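# Transfer the green pen from blue plate to white plate

## Task

Take the green pen off the blue plate and leave it resting on the white plate, with neither gripper (nor its camera cable) still in contact with the pen at the end.

## Robot and tools

Robot: two arms, left_arm and right_arm, each ending in a parallel two-finger gripper carrying a wrist camera on a cable. Calibrated base poses in the scene frame: left_arm at (-0.015, +0.340, 0) m, quat_wxyz (+1.000, 0, 0, -0.004); right_arm at (+0.046, -0.370, 0) m, quat_wxyz (+1.000, 0, 0, +0.015). A two-camera stand sits behind the arms on the floor.

Frames: the scene frame has its origin at table-top height, halfway between the nominal bases, +z up, +x out across the table, and the left arm toward +y (image left/right does not match arm names). Every hand pose, velocity, target and wrist-camera pose an arm reports or accepts is in that arm's own base frame. Fixed cameras and the table use the scene frame. Reported positions and orientations can be off by up to a few centimetres, worse at long reach.

Gripper axes: fingers point along the gripper's +z and open/close along its y. end_effector_position is the spot between the pads, roughly 1 cm short of the fingertips.

A row (used by both motion tools) is 16 numbers covering both arms: left_arm x, y, z, qw, qx, qy, qz, opening, then the same eight for right_arm. x, y, z are an absolute target position in metres and the quaternion (w first) an absolute target orientation, both in that arm's base frame, so this is a pose. Opening runs from -1 (closed) to +1 (fully open, 0.093 m). Always fill all 16 numbers. An arm meant to stay still should get its last reported pose and desired opening, identical in every call; repeat a fixed quaternion rather than copying a drifted reported one. A 0 opening is a real command, so resend an arm's present opening to leave it unchanged.

execute_actions(actions, cameras): actions is a list of actions; each action is a list of up to 15 rows, one per 1/30 s step, and a short action repeats its final row to fill 15 steps. Each action's targets must lie within 0.6 m, along every axis of the gripper as it is oriented then, of that gripper's position at the action's start, or the action is refused for both arms; if the first action fails against the last reported state, or any action is malformed, the whole call is refused. An empty list returns state plus images and the scene number. cameras: names, ["all"], [] or null.

move(target, speed, blend, opening_speed, grip_force, blocking, cameras): drives each gripper in a straight line from its current Hand target to the given row's pose (no 0.6 m limit). target is one row or up to 15 rows sharing a 10 s cap. speed in m/s, 0.002 to 2.9 (default 0.25), rotations up to twice that in rad/s; one value or one per target. blend in m rounds corners of a list (0 = stop at each point). opening_speed: change rate of the commanded opening per second on the -1..1 scale, at least 0.2. grip_force: per-pad force limit in N, 10 to 50 (full), per call or per arm, persisting; lower values close slowly (about 16 s from open at 10). blocking=false returns after about 0.5 s while the move continues; a new move replaces it. Paths avoid nothing, lag and stray more at speed, and passing near an arm's own base can flip its shoulder, so route around it. A faster touch or a target deeper past contact presses harder. The result adds a move: line such as done, off_target, moving, held or fault, plus limits=paced (pose clipped) or limits=held (steps withheld). Done means at rest within 10 mm and 2 degrees; neither done nor off_target says anything about contact.

wait(seconds 0 to 10, cameras) lets time pass holding commands; stop(cameras) brakes a running move; zoom_image(camera, region [x0, y0, x1, y1], at most 504x504 px) enlarges part of the newest image from cam_head_left, cam_head_right, cam_left_wrist or cam_right_wrist (all 672x504). finished_scene(scene) ends the scene irreversibly; use 1 here.

Control behaviour: each step the commanded orientation is limited to 40 degrees from the measured one, and position is favoured over orientation. Check the Hand target and Tool commands lines and finish remaining rotation next call. Friction and gravity can leave the hand low, short or tilted; tiny moves may not happen or go sideways.

Gripping: grip_measured is the motor position on the -1..+1 scale; pads meet near -0.94, and each millimetre of object width adds about 0.0208. Readings may sit up to 0.02 high. To grip a rigid object firmly, command about 0.24 below its width reading; to hold, keep sending that number; to release, send well above it. A hold on thin objects cannot be confirmed from grip_measured alone. The last Joint positions entry per arm is the gap in metres.

Joint ranges (rad): waist -2.618 to 3.054, shoulder 0 to 3.142, elbow 0 to 3.142 (straight at 2.901), wrist pitch and yaw -1.571 to 1.571, wrist roll -2.094 to 2.094. Joint torques include gravity, have offsets, and wrap at ±28 N m for joints 1 to 3.

Avoid: dropping or throwing the pen, leaving anything off the table, hitting fixtures hard, any contact between the arms or grippers (including one gripper closing on the other), strain on camera cables, and long stretched or loaded holds that heat motors (MOTOR HOT at 75 °C, arm folds away at 90 °C). Objects may be nudged occasionally; thinking time lets the scene run.

Each tool is called after "Call:" by a JSON object that holds its "api" and its "payload".

## Session

Call:
{"api": "execute_actions", "payload": {"actions": []}}

Scene clock: 0.00 s.
left_arm: end_effector_position=(+0.3778, +0.0433, +0.0662) grip_measured=+1.000 end_effector_quat_wxyz=(+0.538, -0.102, +0.832, +0.092) | right_arm: end_effector_position=(+0.3883, -0.0296, +0.0658) grip_measured=+1.000 end_effector_quat_wxyz=(+0.518, +0.069, +0.847, -0.101)
Joint positions: left_arm=[-0.004 1.596 0.356 0.807 -0.27 -0.075 0.093] | right_arm=[0.046 1.599 0.425 0.694 0.285 0.036 0.093]
Joint velocities: within noise
Joint torques (N m): no reading
Motor temperatures (°C): left_arm=[26 28 30 30 26 28 26] | right_arm=[27 30 26 26 26 27 27]
Heat: left arm: 30 °C; right arm: 30 °C.
Hand target: left_arm +0.3805, +0.0433, +0.0712; +0.544, -0.103, +0.828, +0.092 | right_arm +0.3904, -0.0295, +0.0699; +0.523, +0.070, +0.844, -0.100
Tool commands: left_gripper/opening=+1.0 right_gripper/opening=+1.0

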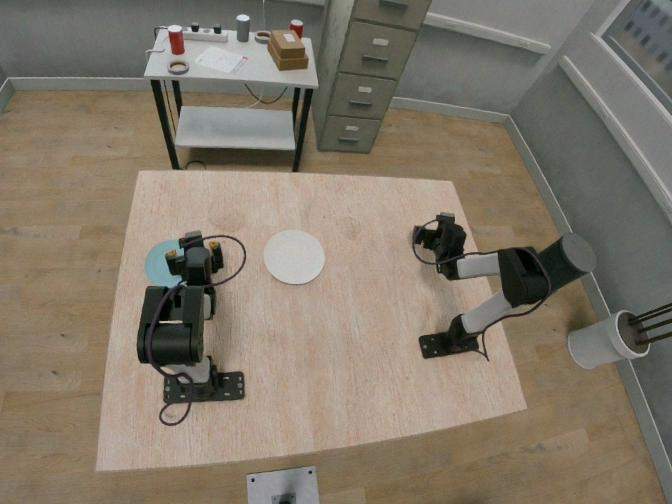

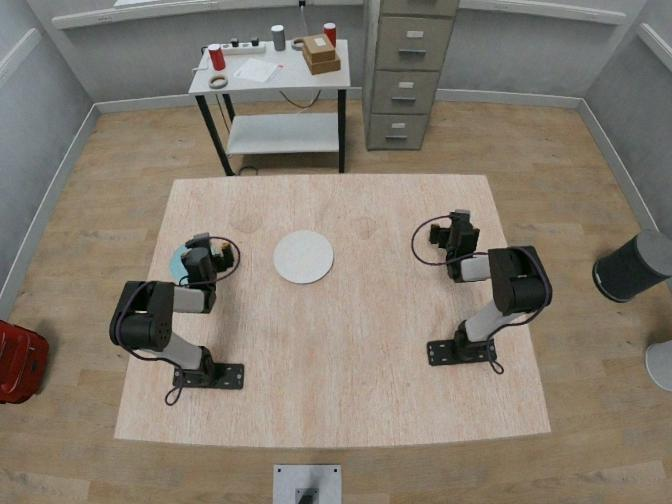

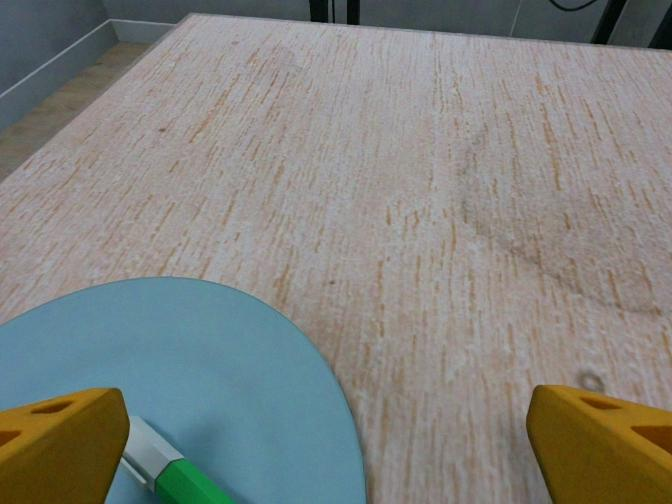

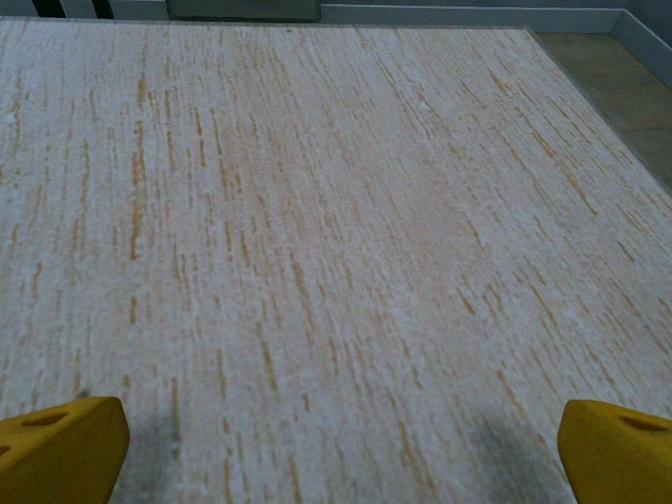

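Call:
{"api": "move", "payload": {"target": [0.27,0.05,0.2,0.1,0,0.995,0,1,0.3904,-0.0295,0.0699,0.523,0.070,0.844,-0.100,1], "cameras": ["cam_head_left","cam_head_right","cam_left_wrist"]}}

Scene clock: 7.30 s.
left_arm: end_effector_position=(+0.2650, +0.0514, +0.1925) grip_measured=+1.000 end_effector_quat_wxyz=(+0.094, -0.010, +0.995, +0.008) | right_arm: end_effector_position=(+0.3883, -0.0296, +0.0658) grip_measured=+1.000 end_effector_quat_wxyz=(+0.518, +0.069, +0.847, -0.101)
Joint positions: left_arm=[0.204 1.414 1.399 -1.368 0.02 0.181 0.093] | right_arm=[0.046 1.599 0.425 0.694 0.285 0.036 0.093]
Joint torques (N m): left_arm=[0.73 -3.14 10.63 0.7 0.26 0.2] | right_arm=[0.24 -6.08 5.2 2.63 0.01 0.08]
Heat: left arm: 31 °C; right arm: 30 °C.
Hand target: left_arm +0.2686, +0.0515, +0.2011; +0.101, -0.006, +0.995, +0.002 | right_arm +0.3904, -0.0295, +0.0699; +0.523, +0.070, +0.844, -0.100
Off the commanded pose: left_arm 0.009 m, 2 deg | right_arm 0.005 m, 1 deg.
move: done
Images, in order (width x height): cam_head_left 672x504, cam_head_right 672x504, cam_left_wrist 672x504.

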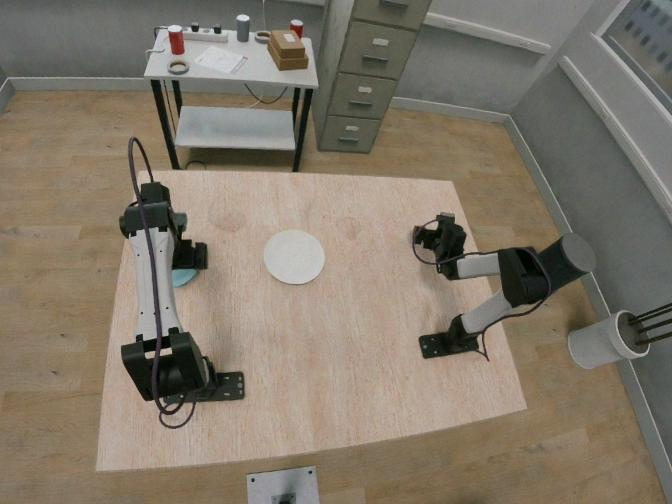

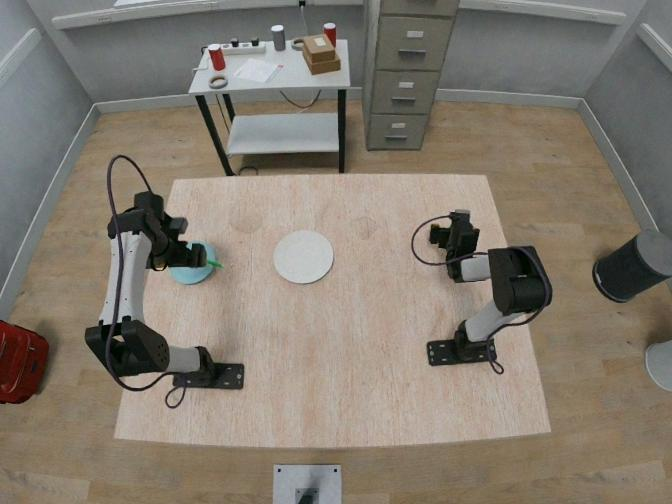

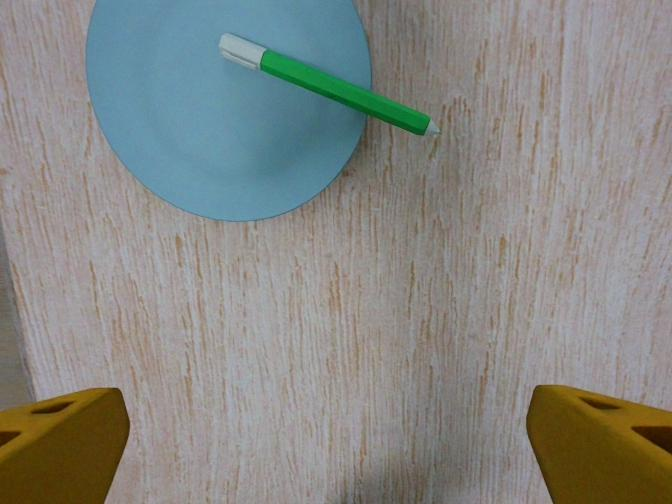

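Call:
{"api": "move", "payload": {"target": [0.34,0.055,0.14,0,-0.559,0.829,0,0,0.3904,-0.0295,0.0699,0.523,0.070,0.844,-0.100,1], "cameras": ["cam_head_right","cam_left_wrist"]}}

Scene clock: 21.23 s.
left_arm: end_effector_position=(+0.3336, +0.0535, +0.1350) grip_measured=+0.003 end_effector_quat_wxyz=(-0.008, -0.551, +0.834, -0.006) | right_arm: end_effector_position=(+0.3883, -0.0296, +0.0658) grip_measured=+1.000 end_effector_quat_wxyz=(+0.518, +0.069, +0.847, -0.101)
Joint positions: left_arm=[0.168 1.832 1.627 -1.375 0.018 -1 0.045] | right_arm=[0.046 1.599 0.425 0.694 0.285 0.036 0.093]
Joint torques (N m): left_arm=[-0.79 -5.87 10.28 0.28 -0.11 -0.15] | right_arm=[0.2 -6.08 5.23 2.63 0 0.08]
Motor temperatures (°C): left_arm=[26 29 33 31 26 28 26] | right_arm=[27 31 28 31 26 27 27]
Heat: left arm: 33 °C; right arm: 31 °C.
Hand target: left_arm +0.3402, +0.0531, +0.1403; -0.001, -0.555, +0.832, -0.005 | right_arm +0.3904, -0.0295, +0.0699; +0.523, +0.070, +0.844, -0.100
Off the commanded pose: left_arm 0.008 m, 2 deg | right_arm 0.005 m, 1 deg.
move: done
Images, in order (width x height): cam_head_right 672x504, cam_left_wrist 672x504.

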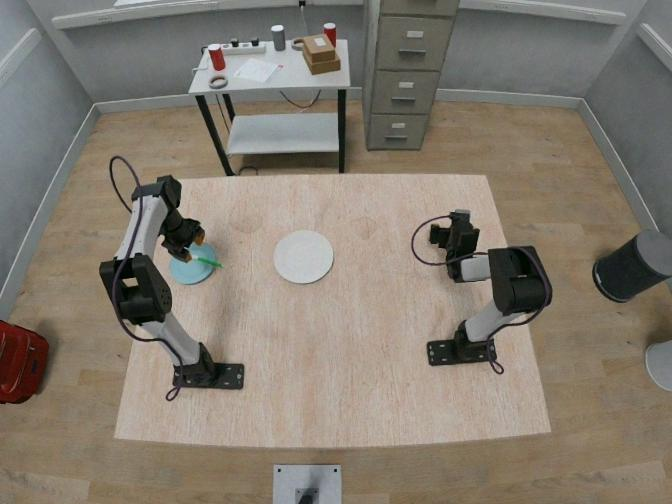

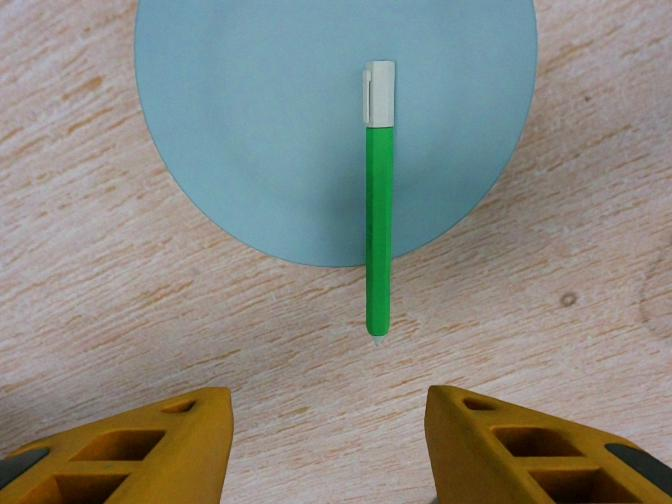

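Call:
{"api": "move", "payload": {"target": [0.359,0.0625,0.075,0,-0.559,0.829,0,0,0.3904,-0.0295,0.0699,0.523,0.070,0.844,-0.100,1], "cameras": ["cam_head_right","cam_left_wrist"]}}

Scene clock: 33.67 s.
left_arm: end_effector_position=(+0.3605, +0.0581, +0.0824) grip_measured=+0.003 end_effector_quat_wxyz=(+0.000, -0.551, +0.834, -0.010) | right_arm: end_effector_position=(+0.3883, -0.0296, +0.0658) grip_measured=+1.000 end_effector_quat_wxyz=(+0.518, +0.069, +0.847, -0.101)
Joint positions: left_arm=[0.168 1.933 1.552 -1.182 0.018 -1 0.045] | right_arm=[0.046 1.599 0.425 0.694 0.285 0.036 0.093]
Joint torques (N m): left_arm=[0.34 -7.13 5.12 0.67 -0.25 -0.13] | right_arm=[0.21 -6.06 5.2 2.64 0.01 0.09]
Heat: left arm: 34 °C; right arm: 32 °C.
Hand target: left_arm +0.3590, +0.0624, +0.0751; +0.000, -0.559, +0.829, +0.000 | right_arm +0.3904, -0.0295, +0.0699; +0.523, +0.070, +0.844, -0.100
Off the commanded pose: left_arm 0.009 m, 2 deg | right_arm 0.005 m, 1 deg.
move: done
Images, in order (width x height): cam_head_right 672x504, cam_left_wrist 672x504.

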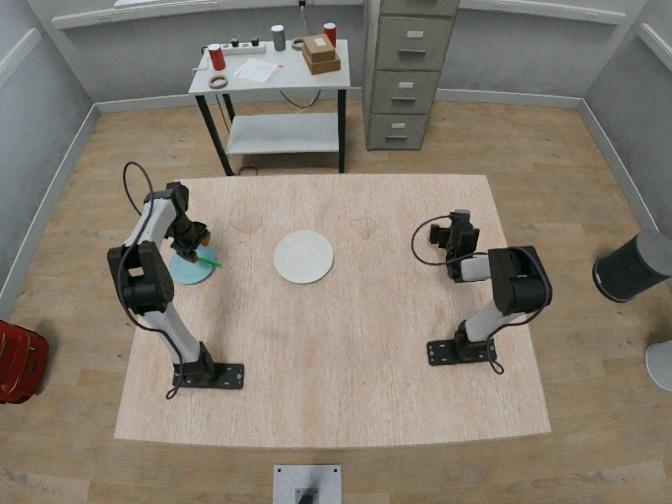

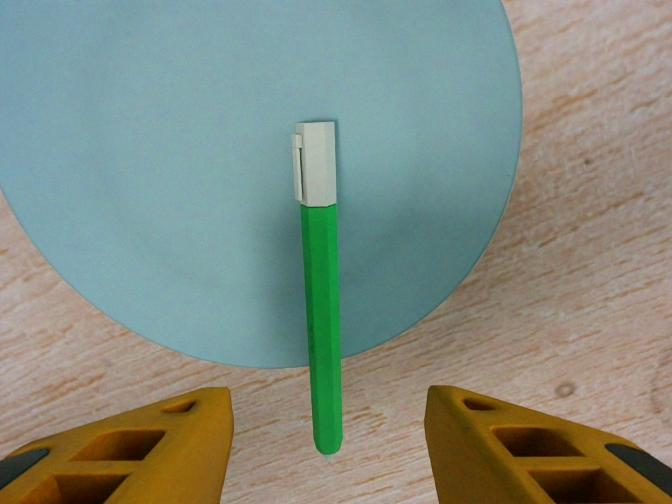

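Call:
{"api": "move", "payload": {"target": [0.362,0.071,0.038,0,-0.559,0.829,0,0,0.3904,-0.0295,0.0699,0.523,0.070,0.844,-0.100,1], "cameras": ["cam_head_right","cam_left_wrist"]}}

Scene clock: 53.17 s.
left_arm: end_effector_position=(+0.3652, +0.0654, +0.0473) grip_measured=+0.003 end_effector_quat_wxyz=(+0.002, -0.558, +0.830, -0.011) | right_arm: end_effector_position=(+0.3883, -0.0296, +0.0658) grip_measured=+1.000 end_effector_quat_wxyz=(+0.518, +0.069, +0.847, -0.101)
Joint positions: left_arm=[0.185 1.979 1.473 -1.053 0.018 -1 0.045] | right_arm=[0.046 1.599 0.425 0.694 0.285 0.036 0.093]
Joint torques (N m): left_arm=[0.7 -7.05 4.82 0.68 -0.25 0.11] | right_arm=[0.23 -6.06 5.22 2.63 0 0.09]
Heat: left arm: 34 °C; right arm: 34 °C.
Hand target: left_arm +0.3618, +0.0708, +0.0383; +0.000, -0.559, +0.829, +0.000 | right_arm +0.3904, -0.0295, +0.0699; +0.523, +0.070, +0.844, -0.100
Off the commanded pose: left_arm 0.011 m, 1 deg | right_arm 0.005 m, 1 deg.
move: off_target (left_arm)
Images, in order (width x height): cam_head_right 672x504, cam_left_wrist 672x504.

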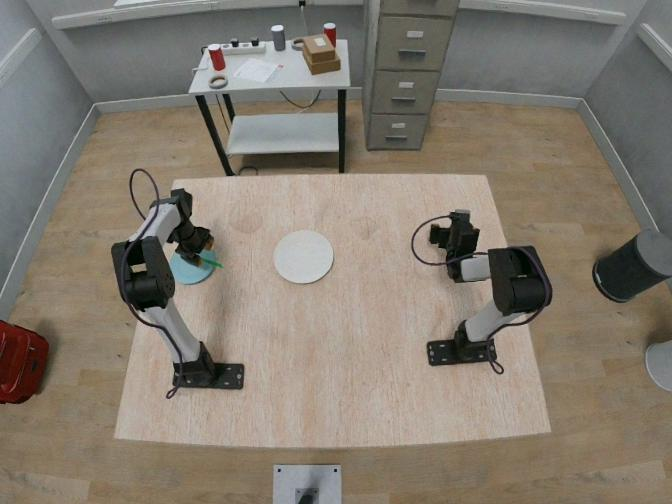

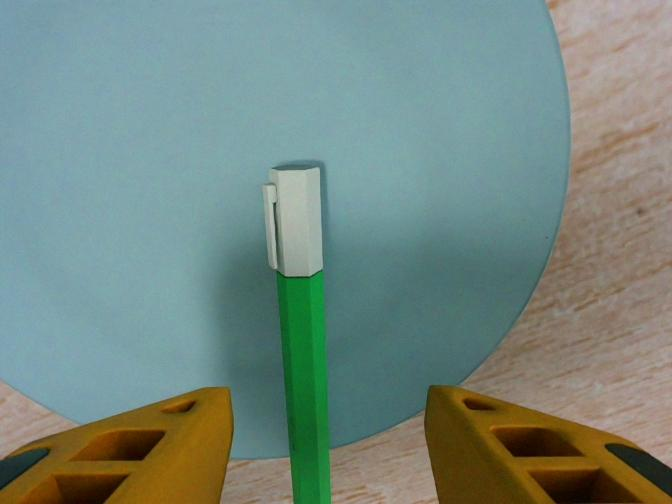

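Call:
{"api": "move", "payload": {"target": [0.355,0.073,0.014,0,-0.559,0.829,0,0,0.3904,-0.0295,0.0699,0.523,0.070,0.844,-0.100,1], "speed": 0.06, "cameras": ["cam_left_wrist"]}}

Scene clock: 59.20 s.
left_arm: end_effector_position=(+0.3597, +0.0677, +0.0249) grip_measured=+0.003 end_effector_quat_wxyz=(+0.004, -0.562, +0.827, -0.012) | right_arm: end_effector_position=(+0.3883, -0.0296, +0.0658) grip_measured=+1.000 end_effector_quat_wxyz=(+0.518, +0.069, +0.847, -0.101)
Joint positions: left_arm=[0.194 1.983 1.385 -0.957 0.018 -0.998 0.045] | right_arm=[0.046 1.599 0.425 0.694 0.285 0.036 0.093]
Joint torques (N m): left_arm=[0.73 -6.71 4.51 0.7 -0.24 0.18] | right_arm=[0.2 -6.06 5.23 2.63 0.01 0.08]
Heat: left arm: 34 °C; right arm: 34 °C.
Hand target: left_arm +0.3547, +0.0728, +0.0143; +0.000, -0.559, +0.829, +0.000 | right_arm +0.3904, -0.0295, +0.0699; +0.523, +0.070, +0.844, -0.100
Off the commanded pose: left_arm 0.013 m, 1 deg | right_arm 0.005 m, 1 deg.
move: off_target (left_arm)
Images, in order (width x height): cam_left_wrist 672x504.

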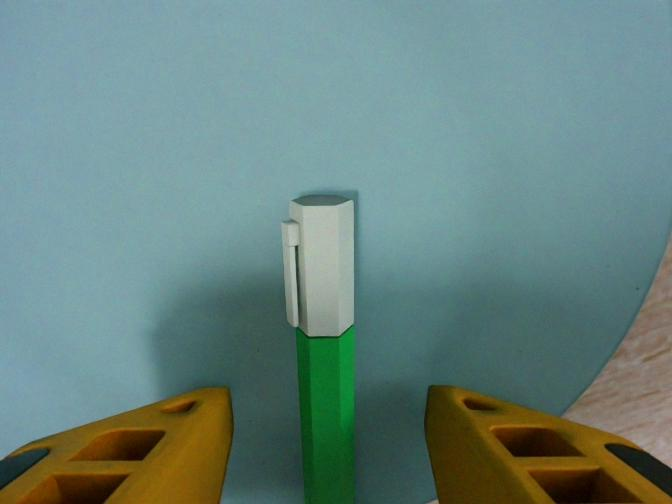

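Call:
{"api": "move", "payload": {"target": [[0.355,0.073,0.008,0,-0.559,0.829,0,0,0.3904,-0.0295,0.0699,0.523,0.070,0.844,-0.100,1],[0.355,0.073,0.008,0,-0.559,0.829,0,-0.9,0.3904,-0.0295,0.0699,0.523,0.070,0.844,-0.100,1]], "speed": 0.06, "opening_speed": 0.6, "cameras": ["cam_left_wrist"]}}

Scene clock: 68.73 s.
left_arm: end_effector_position=(+0.3641, +0.0686, +0.0228) grip_measured=-0.882 end_effector_quat_wxyz=(+0.013, -0.561, +0.828, -0.015) | right_arm: end_effector_position=(+0.3883, -0.0296, +0.0658) grip_measured=+1.000 end_effector_quat_wxyz=(+0.518, +0.069, +0.847, -0.101)
Joint positions: left_arm=[0.194 1.985 1.379 -0.929 0.018 -0.997 0.003] | right_arm=[0.046 1.599 0.425 0.694 0.285 0.036 0.093]
Joint torques (N m): left_arm=[0.7 -6.3 3.95 0.68 -0.24 0.18] | right_arm=[0.2 -6.05 5.22 2.63 0.01 0.09]
Heat: left arm: 33 °C; right arm: 35 °C.
Hand target: left_arm +0.3550, +0.0728, +0.0086; +0.000, -0.559, +0.829, +0.000 | right_arm +0.3904, -0.0295, +0.0699; +0.523, +0.070, +0.844, -0.100
Off the commanded pose: left_arm 0.018 m, 2 deg | right_arm 0.005 m, 1 deg.
move: off_target (left_arm); target 2's new opening was sent with left_arm's hand 0.017 m and 2 deg from that target
Images, in order (width x height): cam_left_wrist 672x504.

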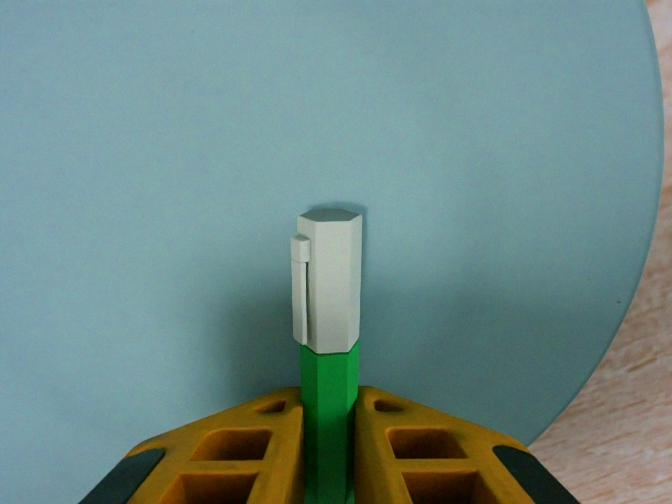

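Call:
{"api": "move", "payload": {"target": [[0.355,0.06,0.11,0,-0.559,0.829,0,-0.9,0.3904,-0.0295,0.0699,0.523,0.070,0.844,-0.100,1],[0.365,-0.235,0.11,0,-0.242,0.970,0,-0.9,0.3904,-0.0295,0.0699,0.523,0.070,0.844,-0.100,1]], "speed": 0.22, "blend": 0.03, "cameras": ["cam_head_left","cam_head_right","cam_left_wrist"]}}

Scene clock: 82.27 s.
left_arm: end_effector_position=(+0.3570, -0.2348, +0.1078) grip_measured=-0.891 end_effector_quat_wxyz=(-0.010, -0.243, +0.970, -0.001) | right_arm: end_effector_position=(+0.3883, -0.0296, +0.0658) grip_measured=+1.000 end_effector_quat_wxyz=(+0.518, +0.069, +0.847, -0.101)
Joint positions: left_arm=[-0.575 2.219 2.083 -1.447 0.017 -1.066 0.002] | right_arm=[0.046 1.599 0.425 0.694 0.285 0.036 0.093]
Joint torques (N m): left_arm=[0.35 -8.18 10.24 0.26 -0.25 0.08] | right_arm=[0.24 -6.06 5.24 2.64 0.01 0.08]
Motor temperatures (°C): left_arm=[26 33 33 30 26 28 26] | right_arm=[27 33 30 36 26 27 27]
Heat: left arm: 33 °C; right arm: 36 °C.
Hand target: left_arm +0.3640, -0.2337, +0.1099; -0.001, -0.243, +0.970, +0.002 | right_arm +0.3904, -0.0295, +0.0699; +0.523, +0.070, +0.844, -0.100
Off the commanded pose: left_arm 0.008 m, 1 deg | right_arm 0.005 m, 1 deg.
move: done
Images, in order (width x height): cam_head_left 672x504, cam_head_right 672x504, cam_left_wrist 672x504.

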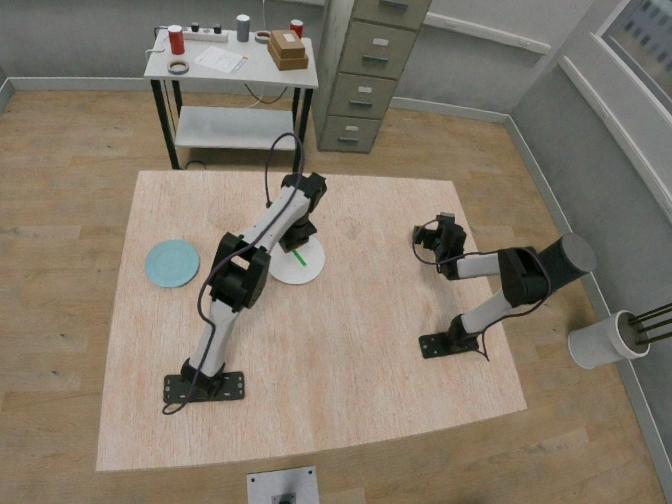

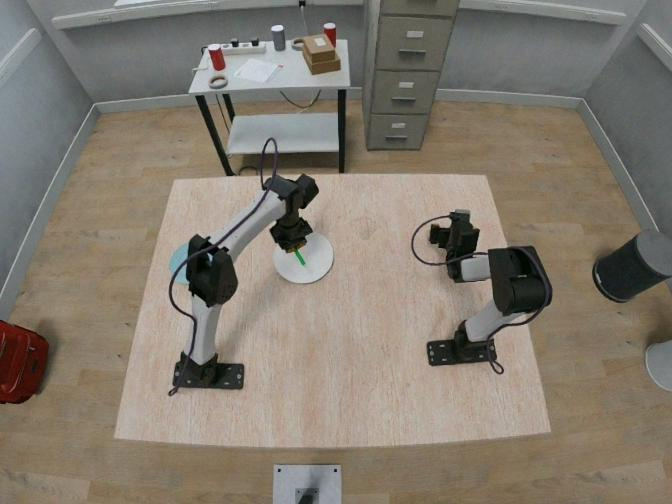

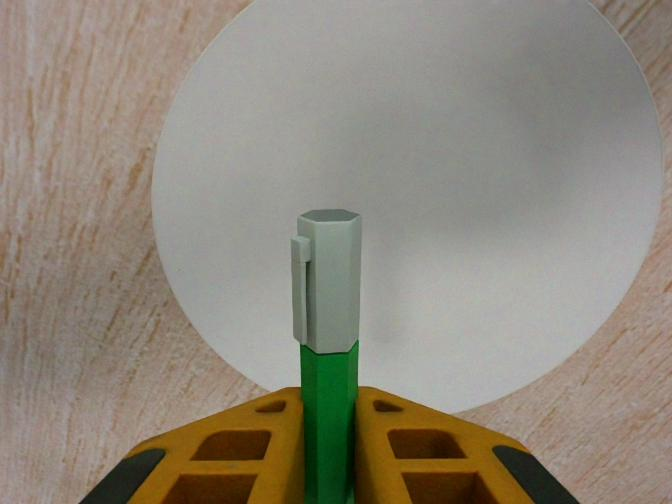

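Call:
{"api": "move", "payload": {"target": [[0.403,-0.243,0.06,0,-0.242,0.970,0,-0.9,0.3904,-0.0295,0.0699,0.523,0.070,0.844,-0.100,1],[0.4,-0.243,0.016,0,-0.242,0.970,0,-0.9,0.3904,-0.0295,0.0699,0.523,0.070,0.844,-0.100,1]], "speed": [0.15,0.05], "blend": 0.01, "cameras": ["cam_head_right","cam_left_wrist"]}}

Scene clock: 92.50 s.
left_arm: end_effector_position=(+0.3990, -0.2476, +0.0287) grip_measured=-0.891 end_effector_quat_wxyz=(-0.001, -0.246, +0.969, -0.011) | right_arm: end_effector_position=(+0.3883, -0.0296, +0.0658) grip_measured=+1.000 end_effector_quat_wxyz=(+0.518, +0.069, +0.847, -0.101)
Joint positions: left_arm=[-0.549 2.401 2.08 -1.236 0.017 -1.047 0.002] | right_arm=[0.046 1.599 0.425 0.694 0.285 0.036 0.093]
Joint torques (N m): left_arm=[0.31 -9.61 4.72 0.72 -0.23 0.16] | right_arm=[0.2 -6.08 5.22 2.63 0.02 0.08]
Heat: left arm: 34 °C; right arm: 36 °C.
Hand target: left_arm +0.4000, -0.2430, +0.0161; +0.000, -0.242, +0.970, +0.000 | right_arm +0.3904, -0.0295, +0.0699; +0.523, +0.070, +0.844, -0.100
Off the commanded pose: left_arm 0.014 m, 1 deg | right_arm 0.005 m, 1 deg.
move: off_target (left_arm)
Images, in order (width x height): cam_head_right 672x504, cam_left_wrist 672x504.

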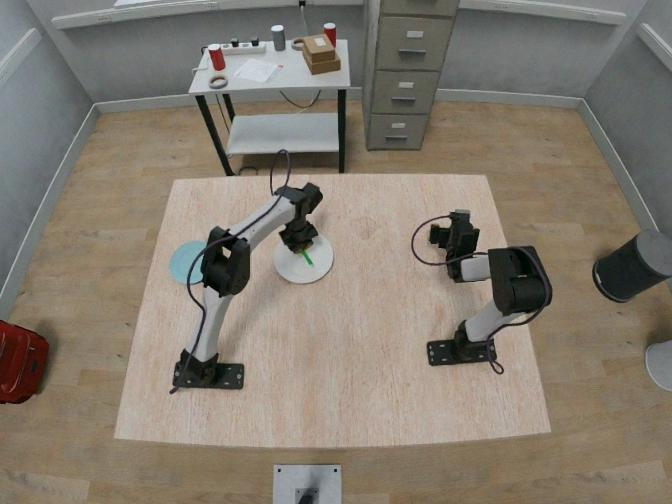

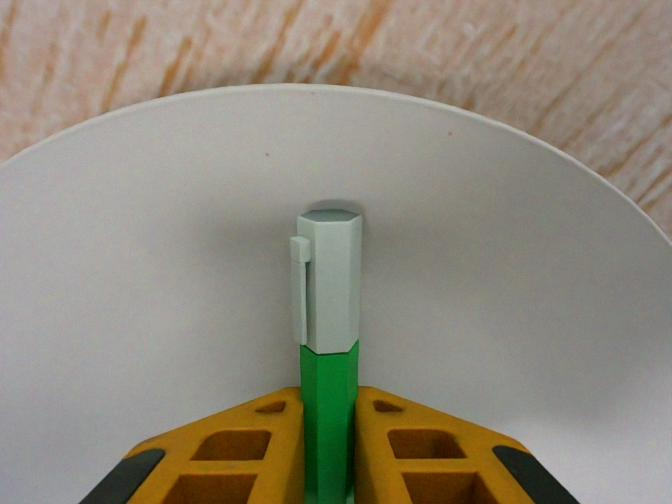

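Lower, open, then rise.

Call:
{"api": "move", "payload": {"target": [[0.397,-0.243,0.009,0,-0.242,0.970,0,-0.9,0.3904,-0.0295,0.0699,0.523,0.070,0.844,-0.100,1],[0.397,-0.243,0.009,0,-0.242,0.970,0,-0.3,0.3904,-0.0295,0.0699,0.523,0.070,0.844,-0.100,1],[0.397,-0.243,0.12,0,-0.242,0.970,0,-0.3,0.3904,-0.0295,0.0699,0.523,0.070,0.844,-0.100,1]], "speed": [0.04,0.04,0.1], "opening_speed": 0.6, "cameras": ["cam_head_right","cam_left_wrist"]}}

Scene clock: 105.43 s.
left_arm: end_effector_position=(+0.3939, -0.2435, +0.1078) grip_measured=-0.303 end_effector_quat_wxyz=(+0.000, -0.246, +0.969, -0.009) | right_arm: end_effector_position=(+0.3883, -0.0296, +0.0658) grip_measured=+1.000 end_effector_quat_wxyz=(+0.518, +0.069, +0.847, -0.101)
Joint positions: left_arm=[-0.549 2.4 2.393 -1.552 0.012 -1.047 0.031] | right_arm=[0.046 1.599 0.425 0.694 0.285 0.036 0.093]
Joint torques (N m): left_arm=[-0.01 -11.34 9.18 0.29 -0.17 0.12] | right_arm=[0.18 -6.08 5.23 2.63 0.02 0.07]
Heat: left arm: 37 °C; right arm: 37 °C.
Hand target: left_arm +0.3965, -0.2428, +0.1196; +0.013, -0.242, +0.970, -0.014 | right_arm +0.3904, -0.0295, +0.0699; +0.523, +0.070, +0.844, -0.100
Off the commanded pose: left_arm 0.013 m, 1 deg | right_arm 0.005 m, 1 deg.
joint sent to its limit (left arm) — joint 4 (wrist pitch), lower limit. The joint targets still meet the commanded pose.
move: off_target (left_arm); target 2's new opening was sent with left_arm's hand 0.014 m and 1 deg from that target
Images, in order (width x height): cam_head_right 672x504, cam_left_wrist 672x504.

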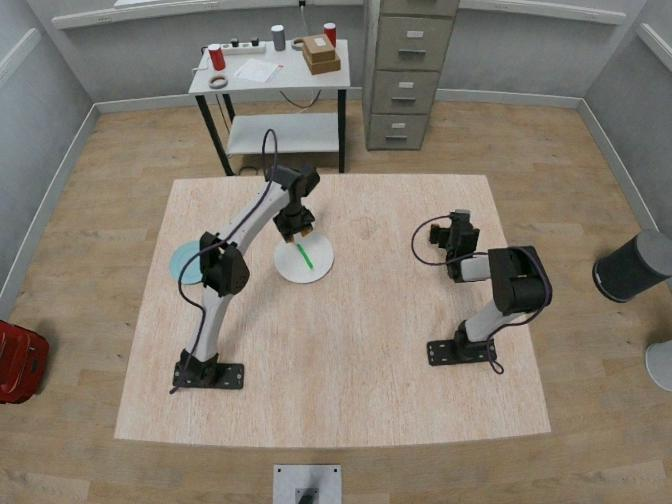

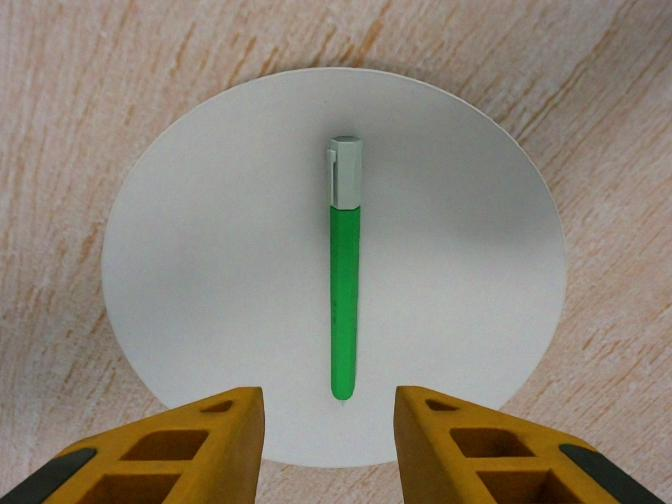

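Call:
{"api": "finished_scene", "payload": {"scene": 1}}

The scene is finished: the task was done.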